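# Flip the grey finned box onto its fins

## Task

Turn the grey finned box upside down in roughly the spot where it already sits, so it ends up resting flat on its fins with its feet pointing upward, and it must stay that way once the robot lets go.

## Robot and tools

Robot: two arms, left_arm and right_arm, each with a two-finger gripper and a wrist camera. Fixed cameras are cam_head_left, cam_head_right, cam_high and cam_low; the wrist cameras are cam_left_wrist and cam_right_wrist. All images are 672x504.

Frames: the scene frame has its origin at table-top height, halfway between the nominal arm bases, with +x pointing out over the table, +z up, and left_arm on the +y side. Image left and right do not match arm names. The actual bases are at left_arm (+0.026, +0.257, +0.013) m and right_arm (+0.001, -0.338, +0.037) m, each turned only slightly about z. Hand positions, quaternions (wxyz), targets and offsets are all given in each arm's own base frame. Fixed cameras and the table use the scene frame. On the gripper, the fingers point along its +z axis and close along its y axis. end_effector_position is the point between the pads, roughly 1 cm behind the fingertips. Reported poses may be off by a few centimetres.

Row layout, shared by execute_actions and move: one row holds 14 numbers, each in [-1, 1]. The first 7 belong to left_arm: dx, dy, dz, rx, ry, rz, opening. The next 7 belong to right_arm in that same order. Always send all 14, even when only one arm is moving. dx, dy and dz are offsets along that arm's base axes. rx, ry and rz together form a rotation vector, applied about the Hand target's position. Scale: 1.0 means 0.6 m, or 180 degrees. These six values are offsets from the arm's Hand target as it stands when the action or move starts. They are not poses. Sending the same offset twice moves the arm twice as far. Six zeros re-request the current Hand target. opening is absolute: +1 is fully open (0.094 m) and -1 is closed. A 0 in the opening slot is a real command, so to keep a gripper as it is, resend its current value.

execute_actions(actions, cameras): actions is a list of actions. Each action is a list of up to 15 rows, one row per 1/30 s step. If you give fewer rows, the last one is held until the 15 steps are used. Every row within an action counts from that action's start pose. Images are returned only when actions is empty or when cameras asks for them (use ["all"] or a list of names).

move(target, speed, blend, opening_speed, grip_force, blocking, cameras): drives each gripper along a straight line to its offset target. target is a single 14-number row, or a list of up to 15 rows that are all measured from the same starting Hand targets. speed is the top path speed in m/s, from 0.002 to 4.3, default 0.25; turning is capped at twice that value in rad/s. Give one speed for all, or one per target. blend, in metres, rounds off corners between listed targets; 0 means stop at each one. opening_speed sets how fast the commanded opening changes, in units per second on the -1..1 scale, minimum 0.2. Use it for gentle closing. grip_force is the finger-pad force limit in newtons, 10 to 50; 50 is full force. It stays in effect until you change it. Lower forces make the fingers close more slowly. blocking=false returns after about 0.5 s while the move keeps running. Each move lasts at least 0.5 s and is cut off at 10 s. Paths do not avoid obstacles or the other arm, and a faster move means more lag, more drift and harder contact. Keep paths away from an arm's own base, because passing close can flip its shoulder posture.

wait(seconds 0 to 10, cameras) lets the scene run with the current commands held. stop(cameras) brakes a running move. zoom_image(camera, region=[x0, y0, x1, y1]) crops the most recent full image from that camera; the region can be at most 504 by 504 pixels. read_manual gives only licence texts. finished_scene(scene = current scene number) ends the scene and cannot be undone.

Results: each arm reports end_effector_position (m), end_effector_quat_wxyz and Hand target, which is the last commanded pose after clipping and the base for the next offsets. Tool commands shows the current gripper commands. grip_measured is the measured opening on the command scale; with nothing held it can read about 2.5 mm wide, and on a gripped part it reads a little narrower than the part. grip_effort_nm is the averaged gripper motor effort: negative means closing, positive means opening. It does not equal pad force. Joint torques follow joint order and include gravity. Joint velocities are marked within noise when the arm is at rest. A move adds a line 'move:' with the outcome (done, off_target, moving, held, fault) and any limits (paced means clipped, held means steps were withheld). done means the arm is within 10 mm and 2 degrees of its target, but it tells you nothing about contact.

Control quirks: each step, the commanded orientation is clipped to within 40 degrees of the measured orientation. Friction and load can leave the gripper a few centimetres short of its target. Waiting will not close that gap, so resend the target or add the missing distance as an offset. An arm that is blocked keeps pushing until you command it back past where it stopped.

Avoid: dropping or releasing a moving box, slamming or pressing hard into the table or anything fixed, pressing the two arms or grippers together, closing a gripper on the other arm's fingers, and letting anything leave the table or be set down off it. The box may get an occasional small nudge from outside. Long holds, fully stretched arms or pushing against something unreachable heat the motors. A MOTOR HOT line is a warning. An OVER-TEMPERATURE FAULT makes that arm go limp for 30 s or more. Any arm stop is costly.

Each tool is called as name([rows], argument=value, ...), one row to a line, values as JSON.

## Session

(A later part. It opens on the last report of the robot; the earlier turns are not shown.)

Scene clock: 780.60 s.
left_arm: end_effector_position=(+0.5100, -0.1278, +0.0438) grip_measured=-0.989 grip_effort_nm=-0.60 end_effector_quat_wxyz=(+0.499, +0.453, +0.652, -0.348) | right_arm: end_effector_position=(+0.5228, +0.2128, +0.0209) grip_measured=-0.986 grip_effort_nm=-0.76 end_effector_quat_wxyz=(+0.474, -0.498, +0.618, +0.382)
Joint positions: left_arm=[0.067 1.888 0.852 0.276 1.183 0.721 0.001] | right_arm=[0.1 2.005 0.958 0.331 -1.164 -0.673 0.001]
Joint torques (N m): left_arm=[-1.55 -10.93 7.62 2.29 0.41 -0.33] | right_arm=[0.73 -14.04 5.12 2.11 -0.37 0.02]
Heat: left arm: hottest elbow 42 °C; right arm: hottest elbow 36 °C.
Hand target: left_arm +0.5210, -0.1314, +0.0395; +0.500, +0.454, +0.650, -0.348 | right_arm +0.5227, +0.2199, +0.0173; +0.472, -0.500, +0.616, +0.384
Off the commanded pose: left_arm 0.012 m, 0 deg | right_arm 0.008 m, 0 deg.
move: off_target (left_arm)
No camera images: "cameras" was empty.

move(target=[0,-0.008,0,0,0,0,-1, 0,0.008,0,0,0,0,-1], speed=0.04, cameras=[])

move(target=[0,-0.008,0,0,0,0,-1, 0,0.008,0,0,0,0,-1], speed=0.04, cameras=["cam_left_wrist","cam_right_wrist"])

Scene clock: 793.83 s.
left_arm: end_effector_position=(+0.5117, -0.1320, +0.0449) grip_measured=-0.989 grip_effort_nm=-0.60 end_effector_quat_wxyz=(+0.500, +0.454, +0.651, -0.347) | right_arm: end_effector_position=(+0.5235, +0.2169, +0.0219) grip_measured=-0.986 grip_effort_nm=-0.76 end_effector_quat_wxyz=(+0.475, -0.498, +0.618, +0.381)
Joint positions: left_arm=[0.057 1.889 0.852 0.296 1.175 0.703 0.001] | right_arm=[0.109 2.005 0.958 0.348 -1.157 -0.658 0.001]
Joint torques (N m): left_arm=[-1.61 -10.87 7.36 2.21 0.41 -0.34] | right_arm=[0.5 -13.63 4.92 2.24 -0.36 0.05]
Heat: left arm: hottest elbow 43 °C; right arm: hottest elbow 36 °C.
Hand target: left_arm +0.5211, -0.1361, +0.0394; +0.500, +0.454, +0.651, -0.348 | right_arm +0.5228, +0.2247, +0.0174; +0.472, -0.500, +0.616, +0.384
Off the commanded pose: left_arm 0.012 m, 0 deg | right_arm 0.009 m, 1 deg.
move: off_target (left_arm)
No camera images: "cameras" was empty.

Scene clock: 794.80 s.
left_arm: end_effector_position=(+0.5138, -0.1334, +0.0454) grip_measured=-0.989 grip_effort_nm=-0.60 end_effector_quat_wxyz=(+0.501, +0.452, +0.653, -0.344) | right_arm: end_effector_position=(+0.5235, +0.2218, +0.0218) grip_measured=-0.986 grip_effort_nm=-0.76 end_effector_quat_wxyz=(+0.474, -0.498, +0.618, +0.381)
Joint positions: left_arm=[0.053 1.89 0.852 0.315 1.167 0.685 0.001] | right_arm=[0.119 2.007 0.958 0.363 -1.15 -0.643 0.001]
Joint torques (N m): left_arm=[-2.14 -10.93 7.17 2.44 0.42 -0.34] | right_arm=[0.79 -13.86 5.09 2.14 -0.31 0.05]
Heat: left arm: hottest elbow 43 °C; right arm: hottest elbow 36 °C.
Hand target: left_arm +0.5211, -0.1409, +0.0395; +0.500, +0.454, +0.650, -0.348 | right_arm +0.5228, +0.2294, +0.0174; +0.472, -0.500, +0.616, +0.384
Off the commanded pose: left_arm 0.012 m, 1 deg | right_arm 0.009 m, 1 deg.
move: off_target (left_arm)
Images, in order (width x height): cam_left_wrist 672x504, cam_right_wrist 672x504.

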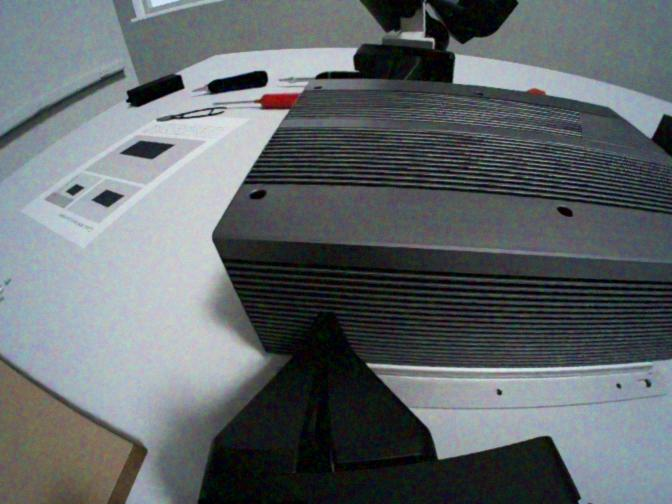

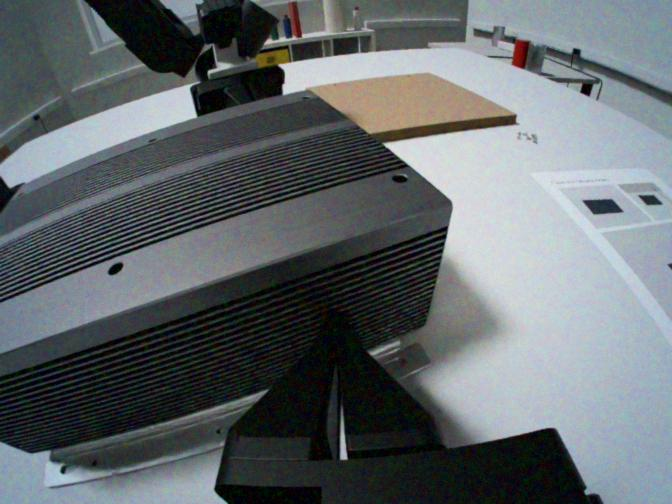

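move(target=[0,-0.005,0,0,0,0,-1, 0,0.01,0,0,0,0,-1], speed=0.04, cameras=[])

move(target=[0,-0.005,0,0,0,0,-1, 0,0.01,0,0,0,0,-1], speed=0.04, cameras=[])

move(target=[0,-0.005,0,0,0,0,-1, 0,0.01,0,0,0,0,-1], speed=0.04, cameras=["cam_left_wrist","cam_right_wrist","cam_head_left"])

Scene clock: 803.23 s.
left_arm: end_effector_position=(+0.5153, -0.1333, +0.0457) grip_measured=-0.989 grip_effort_nm=-0.59 end_effector_quat_wxyz=(+0.502, +0.450, +0.654, -0.343) | right_arm: end_effector_position=(+0.5249, +0.2245, +0.0219) grip_measured=-0.986 grip_effort_nm=-0.76 end_effector_quat_wxyz=(+0.475, -0.496, +0.619, +0.380)
Joint positions: left_arm=[0.052 1.891 0.852 0.326 1.162 0.674 0.001] | right_arm=[0.124 2.009 0.958 0.381 -1.14 -0.625 0.001]
Joint torques (N m): left_arm=[-2.61 -10.93 6.99 2.39 0.44 -0.32] | right_arm=[0.79 -13.8 5.09 2.26 -0.34 0.05]
Heat: left arm: hottest elbow 43 °C; right arm: hottest elbow 36 °C.
Hand target: left_arm +0.5210, -0.1440, +0.0394; +0.500, +0.454, +0.650, -0.349 | right_arm +0.5228, +0.2354, +0.0173; +0.472, -0.500, +0.616, +0.384
Off the commanded pose: left_arm 0.014 m, 1 deg | right_arm 0.012 m, 1 deg.
move: off_target (left_arm, right_arm)
No camera images: "cameras" was empty.

Scene clock: 804.17 s.
left_arm: end_effector_position=(+0.5167, -0.1332, +0.0459) grip_measured=-0.989 grip_effort_nm=-0.60 end_effector_quat_wxyz=(+0.504, +0.448, +0.655, -0.341) | right_arm: end_effector_position=(+0.5273, +0.2253, +0.0227) grip_measured=-0.986 grip_effort_nm=-0.76 end_effector_quat_wxyz=(+0.478, -0.493, +0.622, +0.377)
Joint positions: left_arm=[0.052 1.891 0.852 0.337 1.156 0.664 0.001] | right_arm=[0.127 2.009 0.958 0.398 -1.129 -0.609 0.001]
Joint torques (N m): left_arm=[-3.02 -10.93 6.86 2.41 0.47 -0.32] | right_arm=[1.85 -13.51 5.08 2.37 -0.4 -0.01]
Heat: left arm: hottest elbow 43 °C; right arm: hottest elbow 35 °C.
Hand target: left_arm +0.5210, -0.1470, +0.0393; +0.499, +0.454, +0.651, -0.349 | right_arm +0.5228, +0.2415, +0.0174; +0.472, -0.500, +0.616, +0.384
Off the commanded pose: left_arm 0.016 m, 1 deg | right_arm 0.018 m, 2 deg.
move: off_target (left_arm, right_arm)
No camera images: "cameras" was empty.

Scene clock: 805.10 s.
left_arm: end_effector_position=(+0.5183, -0.1330, +0.0462) grip_measured=-0.989 grip_effort_nm=-0.60 end_effector_quat_wxyz=(+0.505, +0.447, +0.657, -0.339) | right_arm: end_effector_position=(+0.5297, +0.2258, +0.0232) grip_measured=-0.986 grip_effort_nm=-0.76 end_effector_quat_wxyz=(+0.480, -0.491, +0.624, +0.373)
Joint positions: left_arm=[0.051 1.892 0.852 0.347 1.15 0.655 0.001] | right_arm=[0.129 2.01 0.958 0.414 -1.119 -0.593 0.001]
Joint torques (N m): left_arm=[-3.49 -10.99 6.74 2.47 0.48 -0.36] | right_arm=[2.78 -12.98 5.11 2.25 -0.43 0.03]
Heat: left arm: hottest elbow 43 °C; right arm: hottest elbow 35 °C.
Hand target: left_arm +0.5211, -0.1499, +0.0394; +0.500, +0.454, +0.651, -0.348 | right_arm +0.5228, +0.2474, +0.0175; +0.472, -0.500, +0.616, +0.384
Off the commanded pose: left_arm 0.019 m, 2 deg | right_arm 0.023 m, 2 deg.
move: off_target (left_arm, right_arm)
Images, in order (width x height): cam_head_left 672x504, cam_left_wrist 672x504, cam_right_wrist 672x504.

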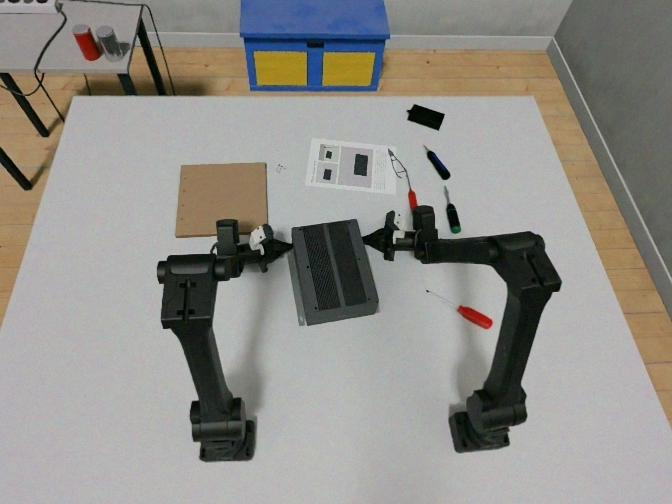

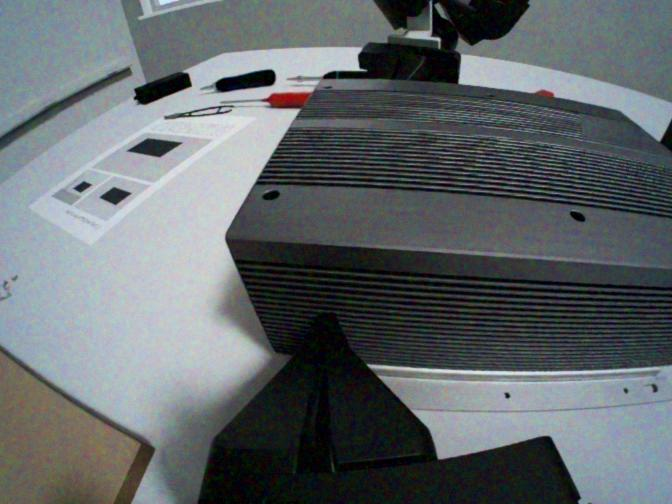

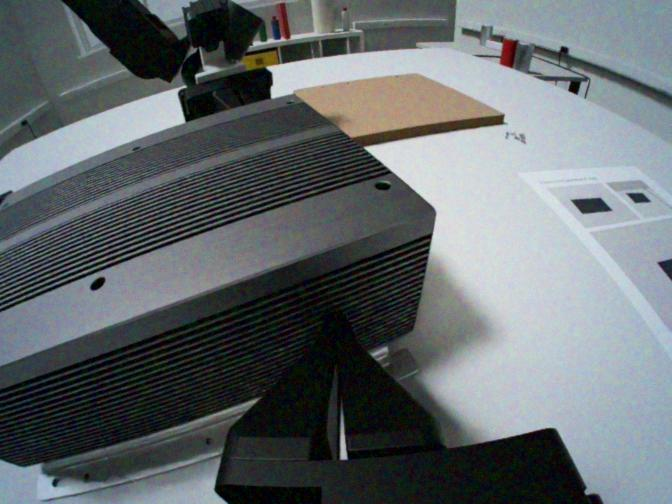

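move(target=[0,0,0,0,0,0,-1, 0,-0.1,0,0,0,0.0444,-1], speed=0.06, cameras=[])

move(target=[-0.0165,-0.0515,0,0,0,-0.0191,-1, 0,0,0,0,0,0,-1], speed=0.04, cameras=["cam_left_wrist","cam_right_wrist","cam_head_left"])

Scene clock: 886.67 s.
left_arm: end_effector_position=(+0.5183, -0.1330, +0.0462) grip_measured=-0.989 grip_effort_nm=-0.60 end_effector_quat_wxyz=(+0.505, +0.446, +0.657, -0.339) | right_arm: end_effector_position=(+0.5093, +0.1920, +0.0157) grip_measured=-0.986 grip_effort_nm=-0.76 end_effector_quat_wxyz=(-0.437, +0.540, -0.583, -0.422)
Joint positions: left_arm=[0.051 1.892 0.852 0.347 1.15 0.654 0.001] | right_arm=[0.05 2.029 1.084 -0.256 -1.286 -1.167 0.001]
Joint torques (N m): left_arm=[-3.66 -10.87 6.69 2.45 0.49 -0.33] | right_arm=[-1.55 -14.33 7.46 0.95 -0.83 -0.09]
Heat: left arm: hottest elbow 41 °C; right arm: hottest elbow 35 °C.
Hand target: left_arm +0.5211, -0.1499, +0.0394; +0.500, +0.454, +0.651, -0.348 | right_arm +0.5230, +0.1874, +0.0175; -0.445, +0.542, -0.579, -0.416
Off the commanded pose: left_arm 0.018 m, 2 deg | right_arm 0.014 m, 1 deg.
move: off_target (left_arm, right_arm)
No camera images: "cameras" was empty.

Scene clock: 887.93 s.
left_arm: end_effector_position=(+0.5132, -0.1545, +0.0458) grip_measured=-0.989 grip_effort_nm=-0.59 end_effector_quat_wxyz=(+0.498, +0.460, +0.648, -0.346) | right_arm: end_effector_position=(+0.5093, +0.1920, +0.0157) grip_measured=-0.986 grip_effort_nm=-0.77 end_effector_quat_wxyz=(-0.437, +0.540, -0.582, -0.422)
Joint positions: left_arm=[0.008 1.892 0.852 0.349 1.143 0.654 0.001] | right_arm=[0.05 2.029 1.084 -0.256 -1.286 -1.167 0.001]
Joint torques (N m): left_arm=[-4.89 -11.11 6.64 2.32 0.81 -0.32] | right_arm=[-1.55 -14.33 7.19 0.75 -0.77 -0.1]
Heat: left arm: hottest elbow 41 °C; right arm: hottest elbow 35 °C.
Hand target: left_arm +0.5111, -0.1809, +0.0395; +0.489, +0.473, +0.636, -0.363 | right_arm +0.5225, +0.1873, +0.0177; -0.445, +0.542, -0.579, -0.416
Off the commanded pose: left_arm 0.027 m, 3 deg | right_arm 0.015 m, 1 deg.
move: off_target (left_arm, right_arm)
Images, in order (width x height): cam_head_left 672x504, cam_left_wrist 672x504, cam_right_wrist 672x504.

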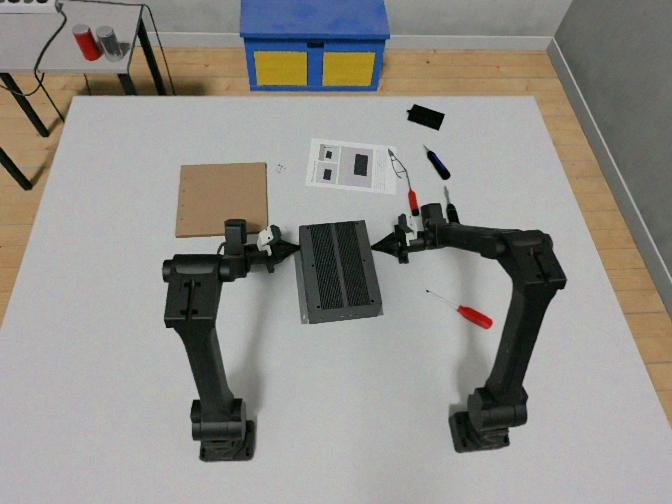

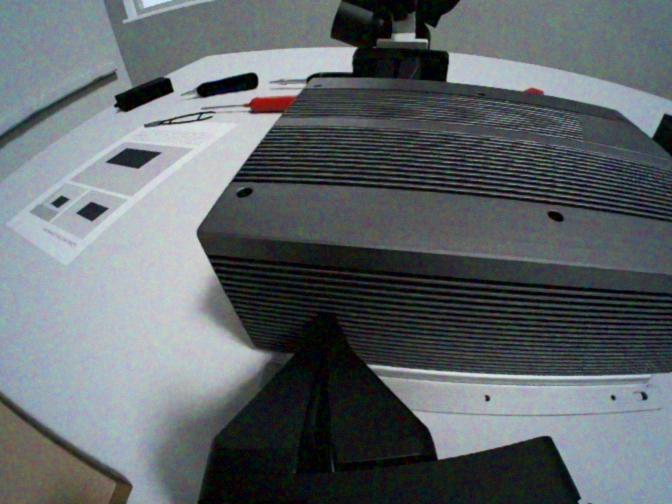

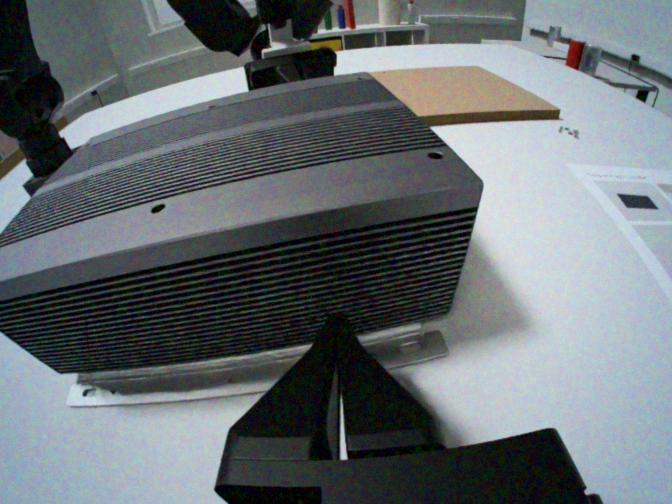

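move(target=[0.01,0.085,0,0,0,-0.0267,-1, 0.0133,0,0.008,0,0,0,-1], speed=0.06, cameras=[])

move(target=[0,-0.01,0,0,0,0,-1, 0,0,0,0,0,0,-1], speed=0.06, cameras=["cam_left_wrist","cam_right_wrist"])

Scene clock: 943.87 s.
left_arm: end_effector_position=(+0.5069, -0.1330, +0.0454) grip_measured=-0.989 grip_effort_nm=-0.60 end_effector_quat_wxyz=(+0.472, +0.498, +0.617, -0.385) | right_arm: end_effector_position=(+0.5163, +0.1924, +0.0202) grip_measured=-0.986 grip_effort_nm=-0.76 end_effector_quat_wxyz=(-0.437, +0.540, -0.583, -0.422)
Joint positions: left_arm=[0.068 1.914 0.974 -0.145 1.275 1.062 0.001] | right_arm=[0.05 2.031 1.107 -0.279 -1.286 -1.168 0.001]
Joint torques (N m): left_arm=[-0.26 -11.58 8.1 0.85 0.77 -0.07] | right_arm=[-1.44 -14.04 7.53 0.75 -0.83 -0.13]
Heat: left arm: hottest elbow 41 °C; right arm: hottest elbow 38 °C.
Hand target: left_arm +0.5171, -0.1299, +0.0393; +0.473, +0.499, +0.616, -0.384 | right_arm +0.5304, +0.1873, +0.0224; -0.445, +0.541, -0.580, -0.416
Off the commanded pose: left_arm 0.012 m, 0 deg | right_arm 0.015 m, 1 deg.
move: off_target (left_arm, right_arm)
No camera images: "cameras" was empty.

Scene clock: 944.73 s.
left_arm: end_effector_position=(+0.5077, -0.1329, +0.0459) grip_measured=-0.989 grip_effort_nm=-0.60 end_effector_quat_wxyz=(+0.474, +0.499, +0.616, -0.383) | right_arm: end_effector_position=(+0.5163, +0.1924, +0.0202) grip_measured=-0.986 grip_effort_nm=-0.77 end_effector_quat_wxyz=(-0.437, +0.540, -0.583, -0.422)
Joint positions: left_arm=[0.068 1.914 0.974 -0.138 1.275 1.062 0.001] | right_arm=[0.05 2.031 1.107 -0.279 -1.286 -1.168 0.001]
Joint torques (N m): left_arm=[-1.44 -11.63 7.69 1.72 0.55 -0.33] | right_arm=[-1.73 -14.51 7.75 0.84 -0.79 -0.12]
Heat: left arm: hottest elbow 41 °C; right arm: hottest elbow 38 °C.
Hand target: left_arm +0.5171, -0.1359, +0.0393; +0.473, +0.499, +0.616, -0.384 | right_arm +0.5304, +0.1873, +0.0224; -0.445, +0.541, -0.580, -0.416
Off the commanded pose: left_arm 0.012 m, 0 deg | right_arm 0.015 m, 1 deg.
move: off_target (left_arm, right_arm)
Images, in order (width x height): cam_left_wrist 672x504, cam_right_wrist 672x504.

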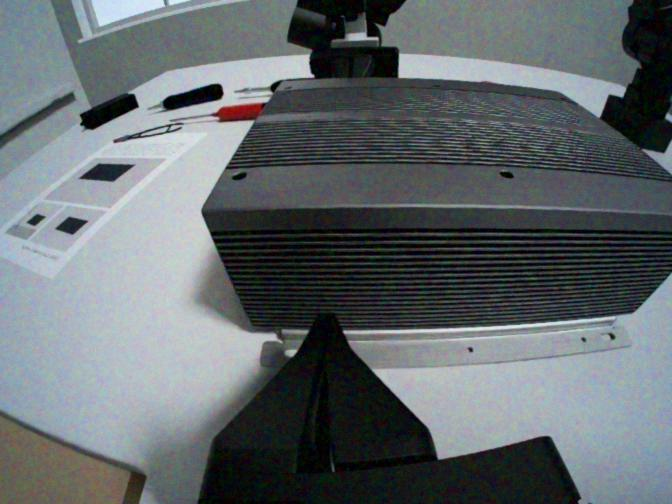

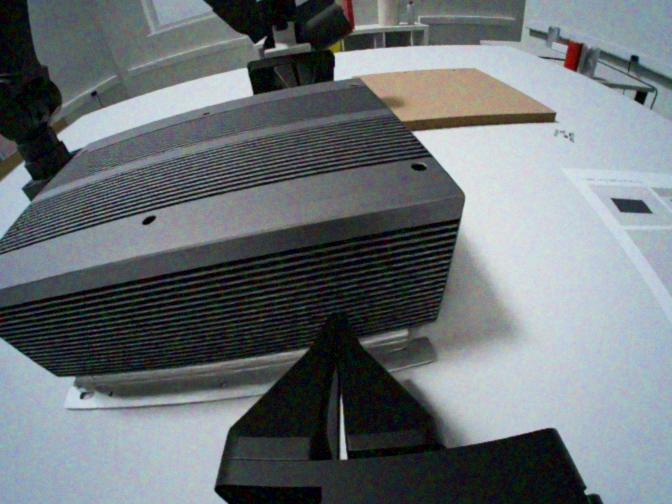

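move(target=[0.01,-0.0367,0,0,0,0,-1, 0,0.025,0,0,0,0,-1], speed=0.05, cameras=[])

move(target=[0,-0.01,0,0,0,0,-1, 0,0.01,0,0,0,0,-1], speed=0.05, cameras=[])

Scene clock: 955.27 s.
left_arm: end_effector_position=(+0.5170, -0.1535, +0.0478) grip_measured=-0.989 grip_effort_nm=-0.60 end_effector_quat_wxyz=(+0.476, +0.500, +0.615, -0.380) | right_arm: end_effector_position=(+0.5248, +0.1942, +0.0231) grip_measured=-0.986 grip_effort_nm=-0.76 end_effector_quat_wxyz=(+0.444, -0.536, +0.585, +0.417)
Joint positions: left_arm=[0.023 1.92 0.974 -0.007 1.249 0.938 0.001] | right_arm=[0.053 2.031 1.107 -0.202 -1.281 -1.097 0.001]
Joint torques (N m): left_arm=[-1.61 -11.93 7.21 2.02 0.55 -0.34] | right_arm=[0.44 -15.03 6.56 1.51 -0.57 0.05]
Heat: left arm: hottest elbow 40 °C; right arm: hottest elbow 38 °C.
Hand target: left_arm +0.5231, -0.1579, +0.0393; +0.473, +0.499, +0.616, -0.384 | right_arm +0.5304, +0.2022, +0.0224; +0.445, -0.541, +0.580, +0.416
Off the commanded pose: left_arm 0.011 m, 1 deg | right_arm 0.010 m, 1 deg.
move: off_target (left_arm)
No camera images: "cameras" was empty.

Scene clock: 956.33 s.
left_arm: end_effector_position=(+0.5213, -0.1531, +0.0491) grip_measured=-0.989 grip_effort_nm=-0.59 end_effector_quat_wxyz=(+0.479, +0.498, +0.617, -0.376) | right_arm: end_effector_position=(+0.5270, +0.2008, +0.0244) grip_measured=-0.986 grip_effort_nm=-0.76 end_effector_quat_wxyz=(-0.445, +0.537, -0.583, -0.416)
Joint positions: left_arm=[0.023 1.921 0.974 0.026 1.241 0.907 0.001] | right_arm=[0.065 2.031 1.107 -0.163 -1.275 -1.062 0.001]
Joint torques (N m): left_arm=[-2.37 -11.93 6.78 2.18 0.58 -0.35] | right_arm=[0.32 -14.51 6.13 1.76 -0.53 0.09]
Heat: left arm: hottest elbow 40 °C; right arm: hottest elbow 38 °C.
Hand target: left_arm +0.5231, -0.1639, +0.0394; +0.473, +0.499, +0.616, -0.383 | right_arm +0.5305, +0.2082, +0.0224; -0.445, +0.541, -0.580, -0.416
Off the commanded pose: left_arm 0.015 m, 1 deg | right_arm 0.008 m, 1 deg.
move: off_target (left_arm)
No camera images: "cameras" was empty.

move(target=[-0.0117,-0.0347,0,0,0,-0.0127,-1, -0.02,0.0472,0,0,0,0.0172,-1], speed=0.05, cameras=["cam_left_wrist","cam_right_wrist","cam_head_left"])

Scene clock: 968.40 s.
left_arm: end_effector_position=(+0.5211, -0.1539, +0.0490) grip_measured=-0.989 grip_effort_nm=-0.60 end_effector_quat_wxyz=(+0.479, +0.498, +0.617, -0.376) | right_arm: end_effector_position=(+0.5251, +0.2062, +0.0239) grip_measured=-0.986 grip_effort_nm=-0.76 end_effector_quat_wxyz=(-0.443, +0.540, -0.582, -0.417)
Joint positions: left_arm=[0.021 1.921 0.974 0.026 1.24 0.906 0.001] | right_arm=[0.076 2.031 1.107 -0.163 -1.272 -1.061 0.001]
Joint torques (N m): left_arm=[-5.71 -12.22 6.52 2 0.64 -0.31] | right_arm=[3.66 -14.8 6.06 1.4 -0.73 0.02]
Heat: left arm: hottest elbow 40 °C; right arm: hottest elbow 38 °C.
Hand target: left_arm +0.5161, -0.1848, +0.0394; +0.465, +0.512, +0.606, -0.393 | right_arm +0.5185, +0.2365, +0.0225; -0.434, +0.557, -0.565, -0.428
Off the commanded pose: left_arm 0.033 m, 3 deg | right_arm 0.031 m, 3 deg.
move: off_target (left_arm, right_arm)
Images, in order (width x height): cam_head_left 672x504, cam_left_wrist 672x504, cam_right_wrist 672x504.

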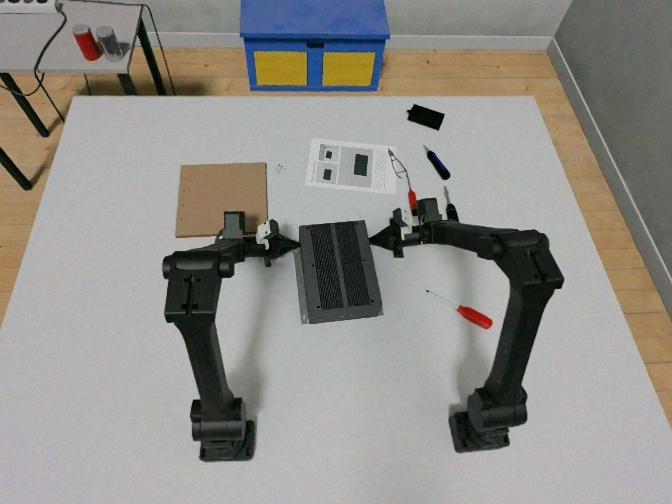

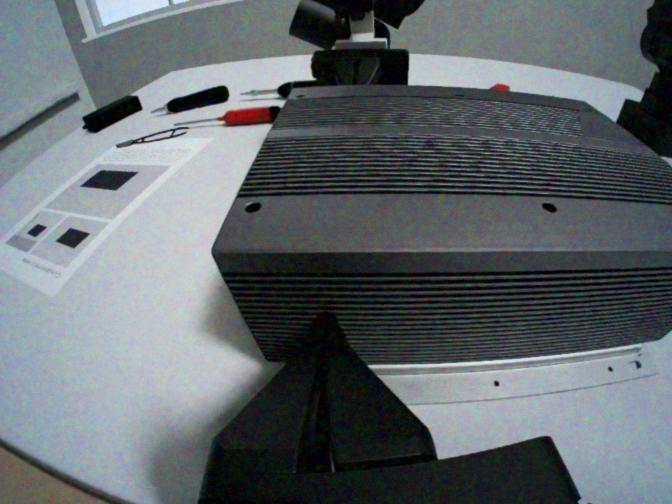

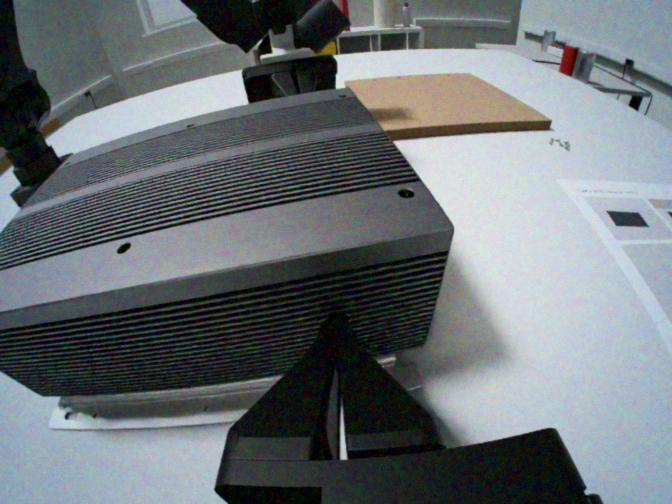

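move(target=[-0.0183,-0.0468,0,0,0,-0.0175,-1, -0.023,0.0468,0,0,0,0.0175,-1], speed=0.05, cameras=[])

Scene clock: 975.37 s.
left_arm: end_effector_position=(+0.5209, -0.1549, +0.0490) grip_measured=-0.989 grip_effort_nm=-0.60 end_effector_quat_wxyz=(+0.479, +0.499, +0.617, -0.376) | right_arm: end_effector_position=(+0.5248, +0.2072, +0.0239) grip_measured=-0.986 grip_effort_nm=-0.76 end_effector_quat_wxyz=(-0.442, +0.541, -0.581, -0.417)
Joint positions: left_arm=[0.02 1.921 0.974 0.026 1.24 0.906 0.001] | right_arm=[0.078 2.031 1.107 -0.163 -1.272 -1.062 0.001]
Joint torques (N m): left_arm=[-9.7 -12.51 6.08 1.51 0.78 -0.14] | right_arm=[7.71 -15.74 5.52 1.09 -0.87 -0.06]
Heat: left arm: hottest elbow 40 °C; right arm: hottest elbow 37 °C.
Hand target: left_arm +0.5051, -0.2128, +0.0394; +0.454, +0.528, +0.592, -0.405 | right_arm +0.5046, +0.2647, +0.0225; -0.422, +0.572, -0.549, -0.439
Off the commanded pose: left_arm 0.061 m, 6 deg | right_arm 0.061 m, 6 deg.
move: off_target (left_arm, right_arm)
No camera images: "cameras" was empty.

move(target=[-0.0195,-0.0458,0,0,0,-0.0175,-1, -0.0253,0.0455,0,0,0,0.0175,-1], speed=0.05, cameras=[])

Scene clock: 980.40 s.
left_arm: end_effector_position=(+0.5201, -0.1561, +0.0475) grip_measured=-0.989 grip_effort_nm=-0.60 end_effector_quat_wxyz=(+0.477, +0.501, +0.617, -0.374) | right_arm: end_effector_position=(+0.5240, +0.2079, +0.0235) grip_measured=-0.986 grip_effort_nm=-0.76 end_effector_quat_wxyz=(-0.444, +0.548, -0.577, -0.412)
Joint positions: left_arm=[0.016 1.921 0.974 0.018 1.234 0.917 0.001] | right_arm=[0.08 2.029 1.107 -0.173 -1.266 -1.087 0.001]
Joint torques (N m): left_arm=[-13.57 -12.86 5.75 1.02 1.23 -0.05] | right_arm=[11.81 -15.33 5.2 0.46 -1.28 -0.12]
Heat: left arm: hottest elbow 40 °C; right arm: hottest elbow 37 °C.
Hand target: left_arm +0.4934, -0.2403, +0.0394; +0.443, +0.544, +0.577, -0.418 | right_arm +0.4895, +0.2919, +0.0225; -0.409, +0.587, -0.533, -0.451
Off the commanded pose: left_arm 0.089 m, 9 deg | right_arm 0.091 m, 9 deg.
move: off_target (left_arm, right_arm)
No camera images: "cameras" was empty.

move(target=[0,0,0.05,0,0,0,-1, 0,0,0.05,0,0,0,-1], speed=0.04, cameras=["cam_left_wrist","cam_right_wrist","cam_head_left","cam_low"])

Scene clock: 987.57 s.
left_arm: end_effector_position=(+0.5154, -0.1571, +0.0480) grip_measured=-0.989 grip_effort_nm=-0.59 end_effector_quat_wxyz=(+0.463, +0.499, +0.628, -0.376) | right_arm: end_effector_position=(+0.5187, +0.2073, +0.0248) grip_measured=-0.986 grip_effort_nm=-0.76 end_effector_quat_wxyz=(-0.427, +0.545, -0.591, -0.414)
Joint positions: left_arm=[0.013 1.905 0.974 -0.047 1.216 0.937 0.001] | right_arm=[0.082 2.012 1.107 -0.245 -1.244 -1.105 0.001]
Joint torques (N m): left_arm=[-13.39 -16.38 6.56 1.06 2 -0.32] | right_arm=[11.4 -18.55 5.74 0.83 -2.27 0]
Heat: left arm: hottest elbow 40 °C; right arm: hottest elbow 37 °C.
Hand target: left_arm +0.4935, -0.2402, +0.0694; +0.443, +0.544, +0.577, -0.418 | right_arm +0.4894, +0.2921, +0.0524; -0.409, +0.587, -0.533, -0.451
Off the commanded pose: left_arm 0.089 m, 9 deg | right_arm 0.094 m, 9 deg.
move: off_target (left_arm, right_arm)
Images, in order (width x height): cam_head_left 672x504, cam_low 672x504, cam_left_wrist 672x504, cam_right_wrist 672x504.

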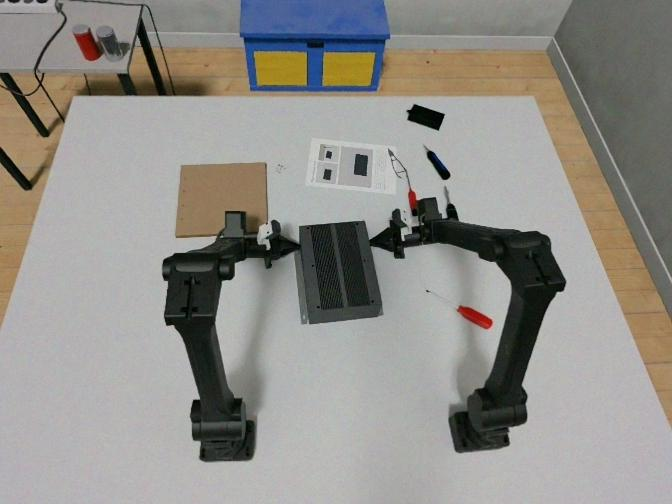

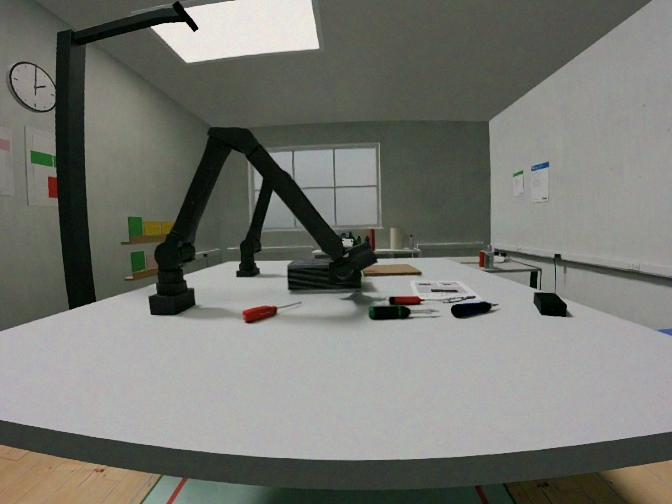

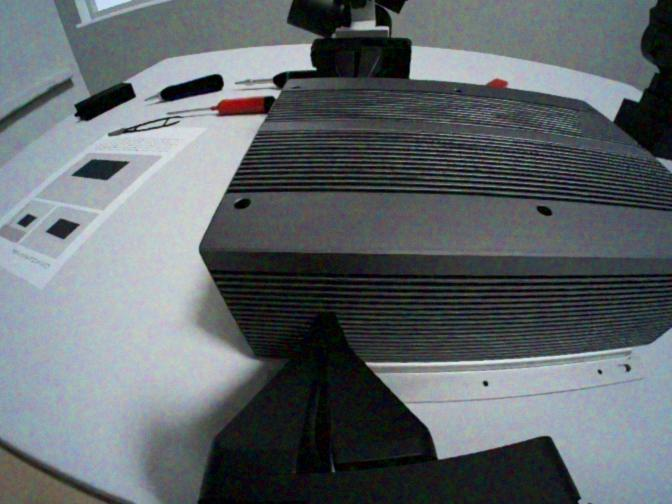

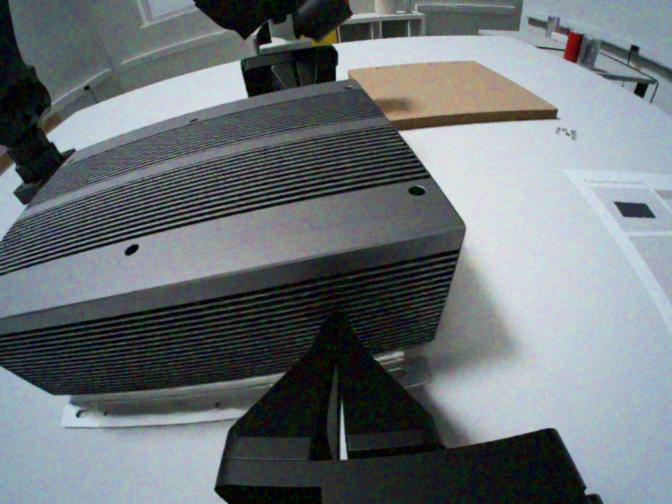

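move(target=[0.003,-0.0004,0.025,-0.0013,-0.0095,0,-1, 0.0038,0.0009,0.0261,0.0022,-0.0093,0,-1], speed=0.04, cameras=[])

Scene clock: 1021.87 s.
left_arm: end_effector_position=(+0.5133, -0.1585, +0.0486) grip_measured=-0.989 grip_effort_nm=-0.59 end_effector_quat_wxyz=(+0.458, +0.498, +0.632, -0.379) | right_arm: end_effector_position=(+0.5148, +0.2064, +0.0254) grip_measured=-0.986 grip_effort_nm=-0.76 end_effector_quat_wxyz=(+0.421, -0.543, +0.597, +0.413)
Joint positions: left_arm=[0.01 1.899 0.973 -0.065 1.212 0.937 0.001] | right_arm=[0.082 2.001 1.098 -0.262 -1.234 -1.105 0.001]
Joint torques (N m): left_arm=[-13.22 -17.9 6.63 1.84 2.25 -0.33] | right_arm=[11.46 -19.9 6.11 1.37 -2.82 0.09]
Heat: left arm: hottest elbow 39 °C; right arm: hottest elbow 36 °C.
Hand target: left_arm +0.4951, -0.2405, +0.0842; +0.453, +0.549, +0.570, -0.411 | right_arm +0.4917, +0.2926, +0.0681; +0.419, -0.592, +0.526, +0.444
Off the commanded pose: left_arm 0.091 m, 10 deg | right_arm 0.099 m, 11 deg.
move: off_target (left_arm, right_arm)
No camera images: "cameras" was empty.

move(target=[-0.009,-0.026,0.025,-0.0013,-0.0095,-0.0095,-1, -0.0108,0.0258,0.0261,0.0022,-0.0093,0.0095,-1], speed=0.04, cameras=["cam_left_wrist","cam_right_wrist","cam_low"])

Scene clock: 1032.93 s.
left_arm: end_effector_position=(+0.5103, -0.1606, +0.0494) grip_measured=-0.989 grip_effort_nm=-0.60 end_effector_quat_wxyz=(+0.455, +0.500, +0.634, -0.375) | right_arm: end_effector_position=(+0.5081, +0.2054, +0.0260) grip_measured=-0.986 grip_effort_nm=-0.76 end_effector_quat_wxyz=(+0.418, -0.544, +0.600, +0.411)
Joint positions: left_arm=[0.004 1.888 0.964 -0.067 1.199 0.936 0.001] | right_arm=[0.082 1.986 1.078 -0.267 -1.225 -1.112 0.001]
Joint torques (N m): left_arm=[-14.86 -19.14 7.02 1.8 2.93 -0.25] | right_arm=[13.16 -21.6 7.17 1.43 -3.4 -0.01]
Heat: left arm: hottest elbow 39 °C; right arm: hottest elbow 36 °C.
Hand target: left_arm +0.4898, -0.2561, +0.0993; +0.456, +0.563, +0.554, -0.411 | right_arm +0.4853, +0.3081, +0.0837; +0.422, -0.605, +0.509, +0.443
Off the commanded pose: left_arm 0.110 m, 12 deg | right_arm 0.120 m, 13 deg.
move: off_target (left_arm, right_arm)
Images, in order (width x height): cam_low 672x504, cam_left_wrist 672x504, cam_right_wrist 672x504.

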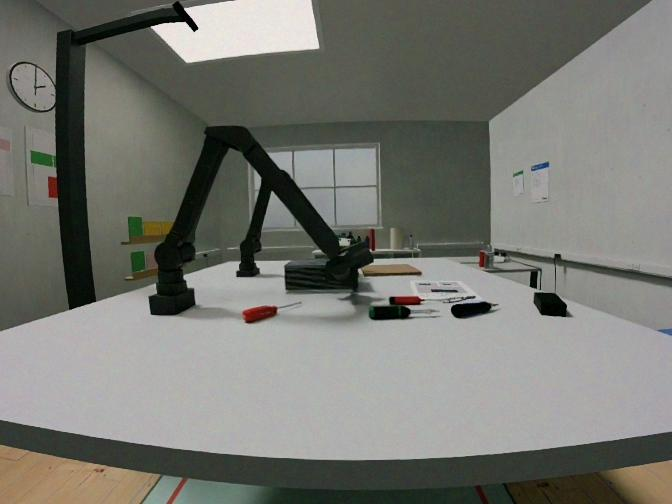

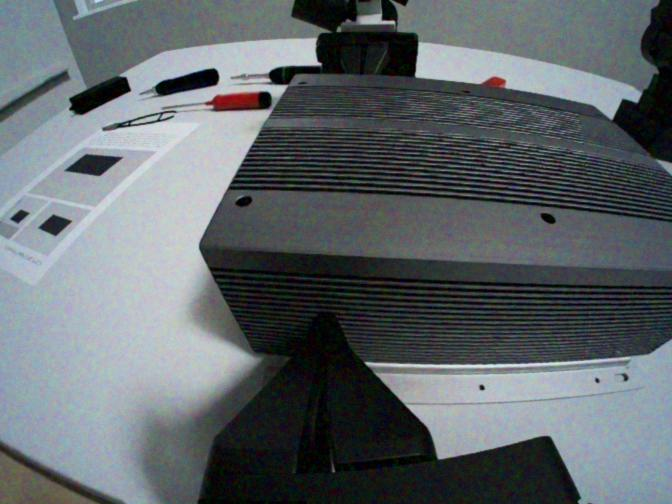

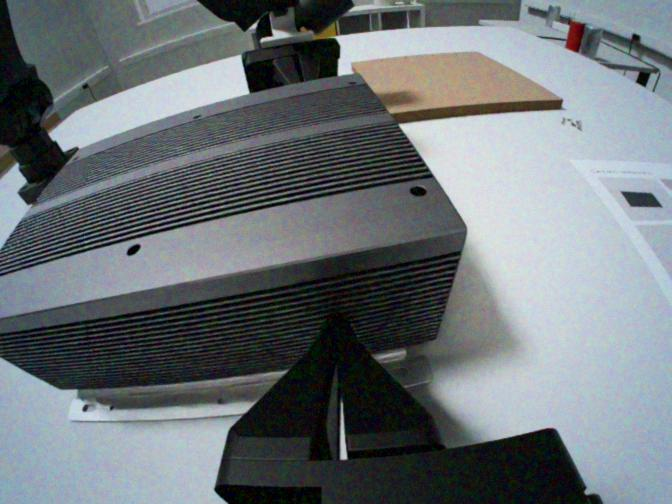

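move(target=[0.023,-0.025,0.042,-0.0026,-0.0157,-0.0095,-1, 0.0218,0.0253,0.0438,0.0041,-0.0154,0.0095,-1], speed=0.04, cameras=["cam_left_wrist","cam_right_wrist","cam_low"])

Scene clock: 1064.73 s.
left_arm: end_effector_position=(+0.5059, -0.1621, +0.0544) grip_measured=-0.989 grip_effort_nm=-0.59 end_effector_quat_wxyz=(+0.452, +0.500, +0.634, -0.380) | right_arm: end_effector_position=(+0.5005, +0.2049, +0.0307) grip_measured=-0.986 grip_effort_nm=-0.76 end_effector_quat_wxyz=(+0.411, -0.544, +0.601, +0.417)
Joint positions: left_arm=[0.002 1.872 0.96 -0.096 1.204 0.946 0.001] | right_arm=[0.082 1.968 1.071 -0.316 -1.228 -1.137 0.001]
Joint torques (N m): left_arm=[-16.62 -19.84 10.69 1.78 3.1 -0.23] | right_arm=[15.15 -21.66 10.88 1.52 -3.77 -0.02]
Heat: left arm: hottest wrist yaw 45 °C; right arm: hottest wrist yaw 46 °C.
Hand target: left_arm +0.5036, -0.2711, +0.1246; +0.466, +0.579, +0.532, -0.405 | right_arm +0.4983, +0.3233, +0.1100; +0.432, -0.620, +0.487, +0.438
Off the commanded pose: left_arm 0.130 m, 15 deg | right_arm 0.142 m, 16 deg.
move: off_target (left_arm, right_arm)
Images, in order (width x height): cam_low 672x504, cam_left_wrist 672x504, cam_right_wrist 672x504.

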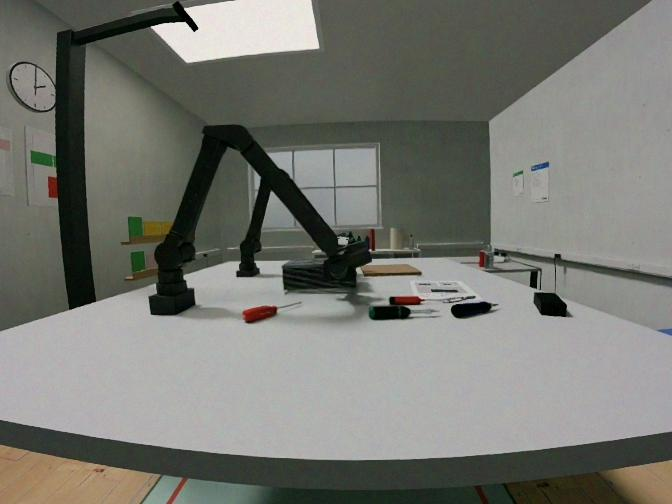

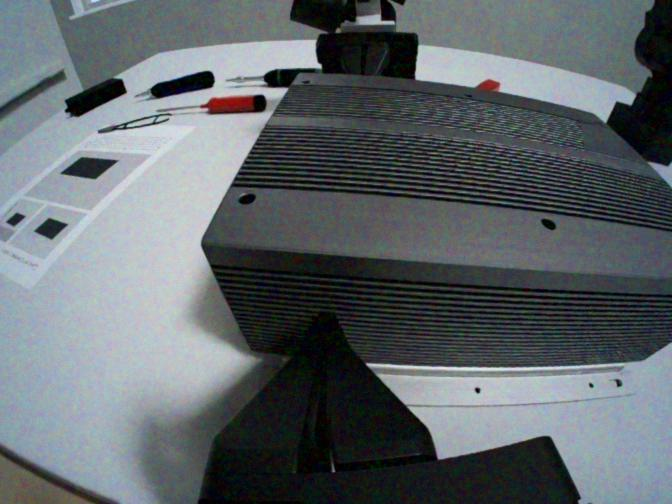

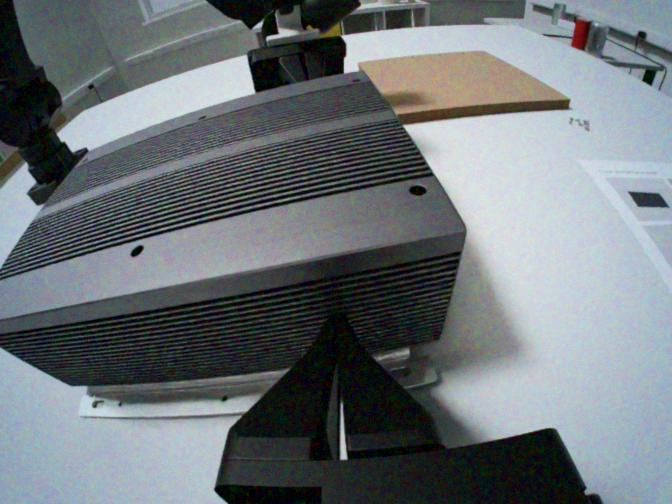

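wait(seconds=0.5, cameras=["all"])

Scene clock: 1098.20 s.
left_arm: end_effector_position=(+0.5059, -0.1621, +0.0544) grip_measured=-0.989 grip_effort_nm=-0.60 end_effector_quat_wxyz=(+0.452, +0.500, +0.634, -0.380) | right_arm: end_effector_position=(+0.5005, +0.2049, +0.0307) grip_measured=-0.986 grip_effort_nm=-0.76 end_effector_quat_wxyz=(+0.411, -0.544, +0.601, +0.417)
Joint positions: left_arm=[0.002 1.872 0.96 -0.096 1.204 0.946 0.001] | right_arm=[0.082 1.968 1.071 -0.316 -1.228 -1.137 0.001]
Joint torques (N m): left_arm=[-16.62 -19.66 10.69 1.8 3.13 -0.23] | right_arm=[14.97 -22.3 10.95 1.44 -3.77 0.01]
Heat: left arm: hottest wrist yaw 53 °C; right arm: hottest wrist yaw 56 °C.
Hand target: left_arm +0.5036, -0.2711, +0.1246; +0.466, +0.579, +0.532, -0.405 | right_arm +0.4983, +0.3233, +0.1100; +0.432, -0.620, +0.487, +0.438
Tool commands: left_gripper/opening=-1.0 right_gripper/opening=-1.0
Off the commanded pose: left_arm 0.130 m, 15 deg | right_arm 0.142 m, 16 deg.
wait: 0.50 s; at rest from the start

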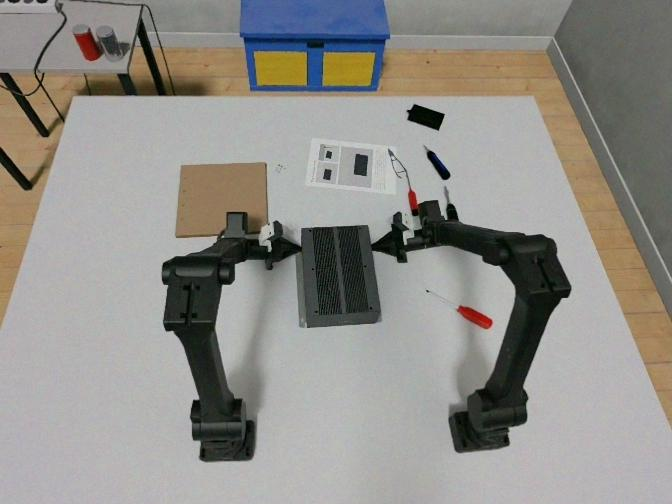

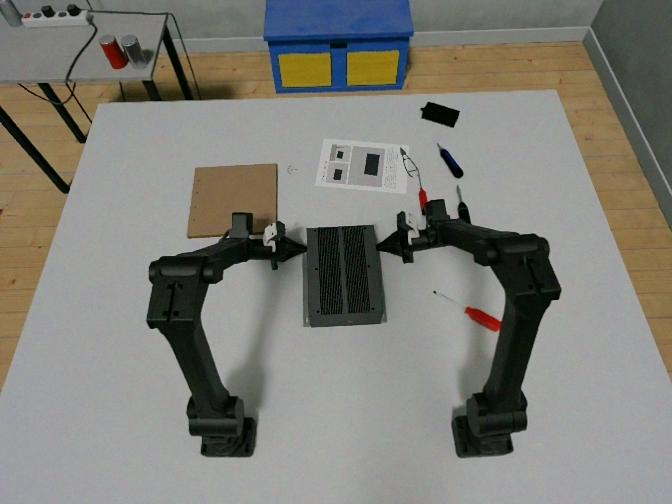

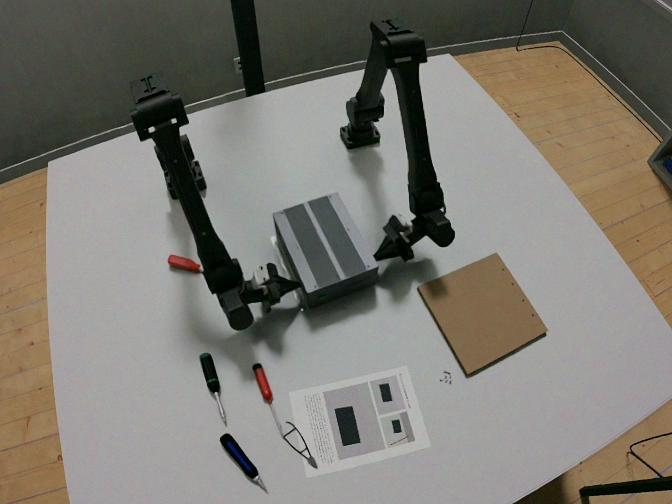

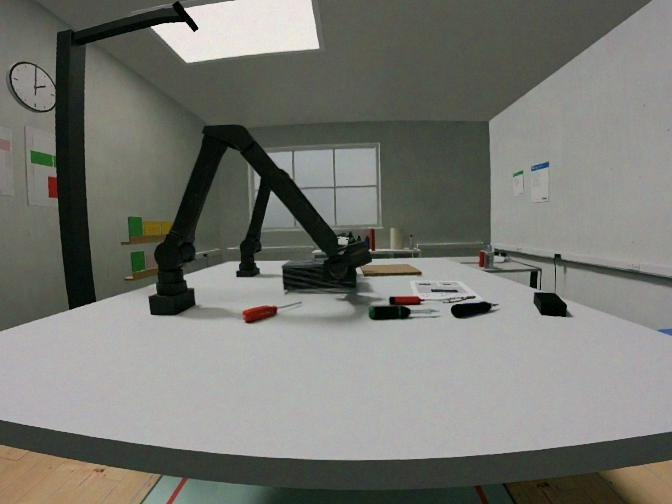

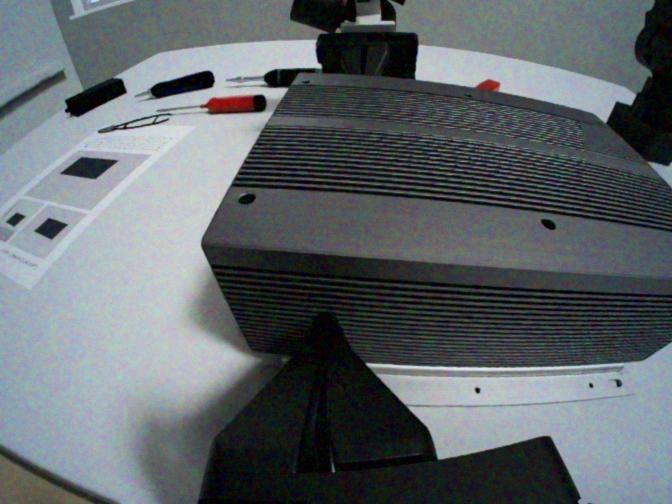

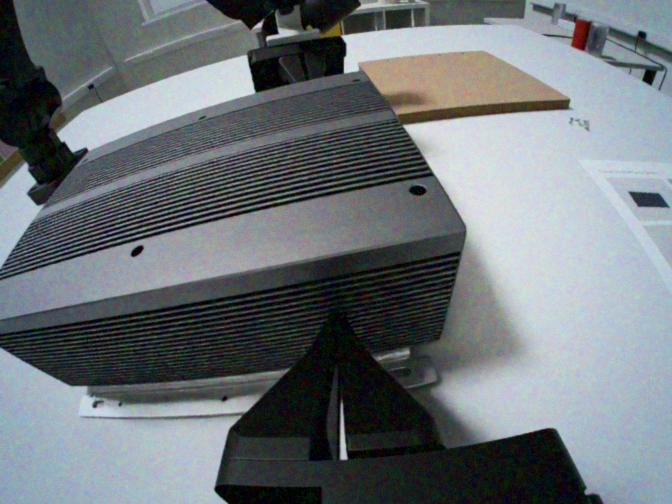

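move(target=[0.0115,-0.0,0.042,-0.0026,-0.0157,0,-1,0.011,0.0,0.0438,0.0041,-0.0154,0,-1], speed=0.05, cameras=["cam_left_wrist","cam_right_wrist"])

Scene clock: 1114.00 s.
left_arm: end_effector_position=(+0.5072, -0.1621, +0.0752) grip_measured=-0.989 grip_effort_nm=-0.60 end_effector_quat_wxyz=(+0.464, +0.509, +0.624, -0.369) | right_arm: end_effector_position=(+0.5008, +0.2051, +0.0504) grip_measured=-0.986 grip_effort_nm=-0.76 end_effector_quat_wxyz=(-0.421, +0.554, -0.591, -0.409)
Joint positions: left_arm=[0.002 1.827 0.96 -0.109 1.204 0.957 0.001] | right_arm=[0.082 1.926 1.071 -0.344 -1.23 -1.161 0.001]
Joint torques (N m): left_arm=[-16.44 -19.08 12.3 1.92 3.12 -0.3] | right_arm=[14.56 -21.54 12.16 1.63 -3.78 0.07]
Heat: left arm: hottest wrist yaw 56 °C; right arm: hottest wrist yaw 59 °C.
Hand target: left_arm +0.5105, -0.2711, +0.1497; +0.481, +0.587, +0.519, -0.393 | right_arm +0.5049, +0.3233, +0.1361; -0.447, +0.628, -0.473, -0.426
Off the commanded pose: left_arm 0.132 m, 15 deg | right_arm 0.146 m, 16 deg.
move: off_target (left_arm, right_arm)
Images, in order (width x height): cam_left_wrist 672x504, cam_right_wrist 672x504.

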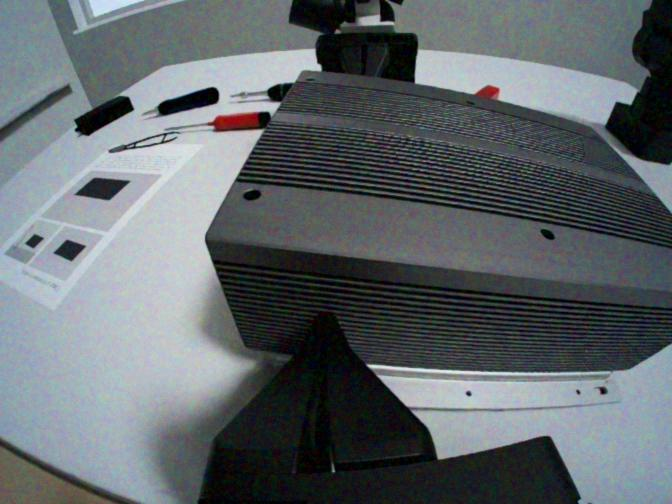

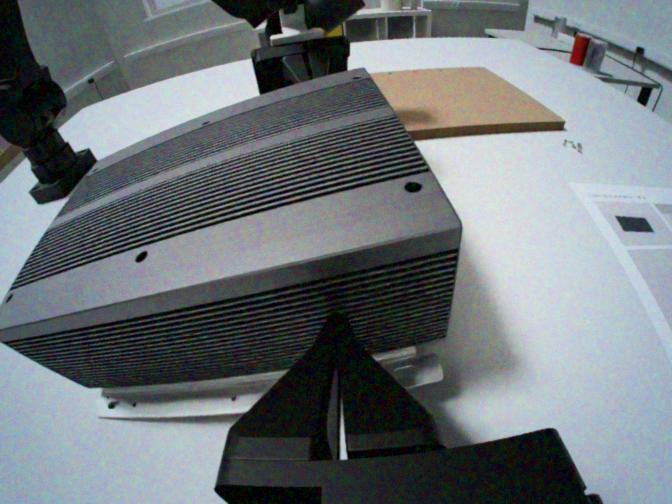

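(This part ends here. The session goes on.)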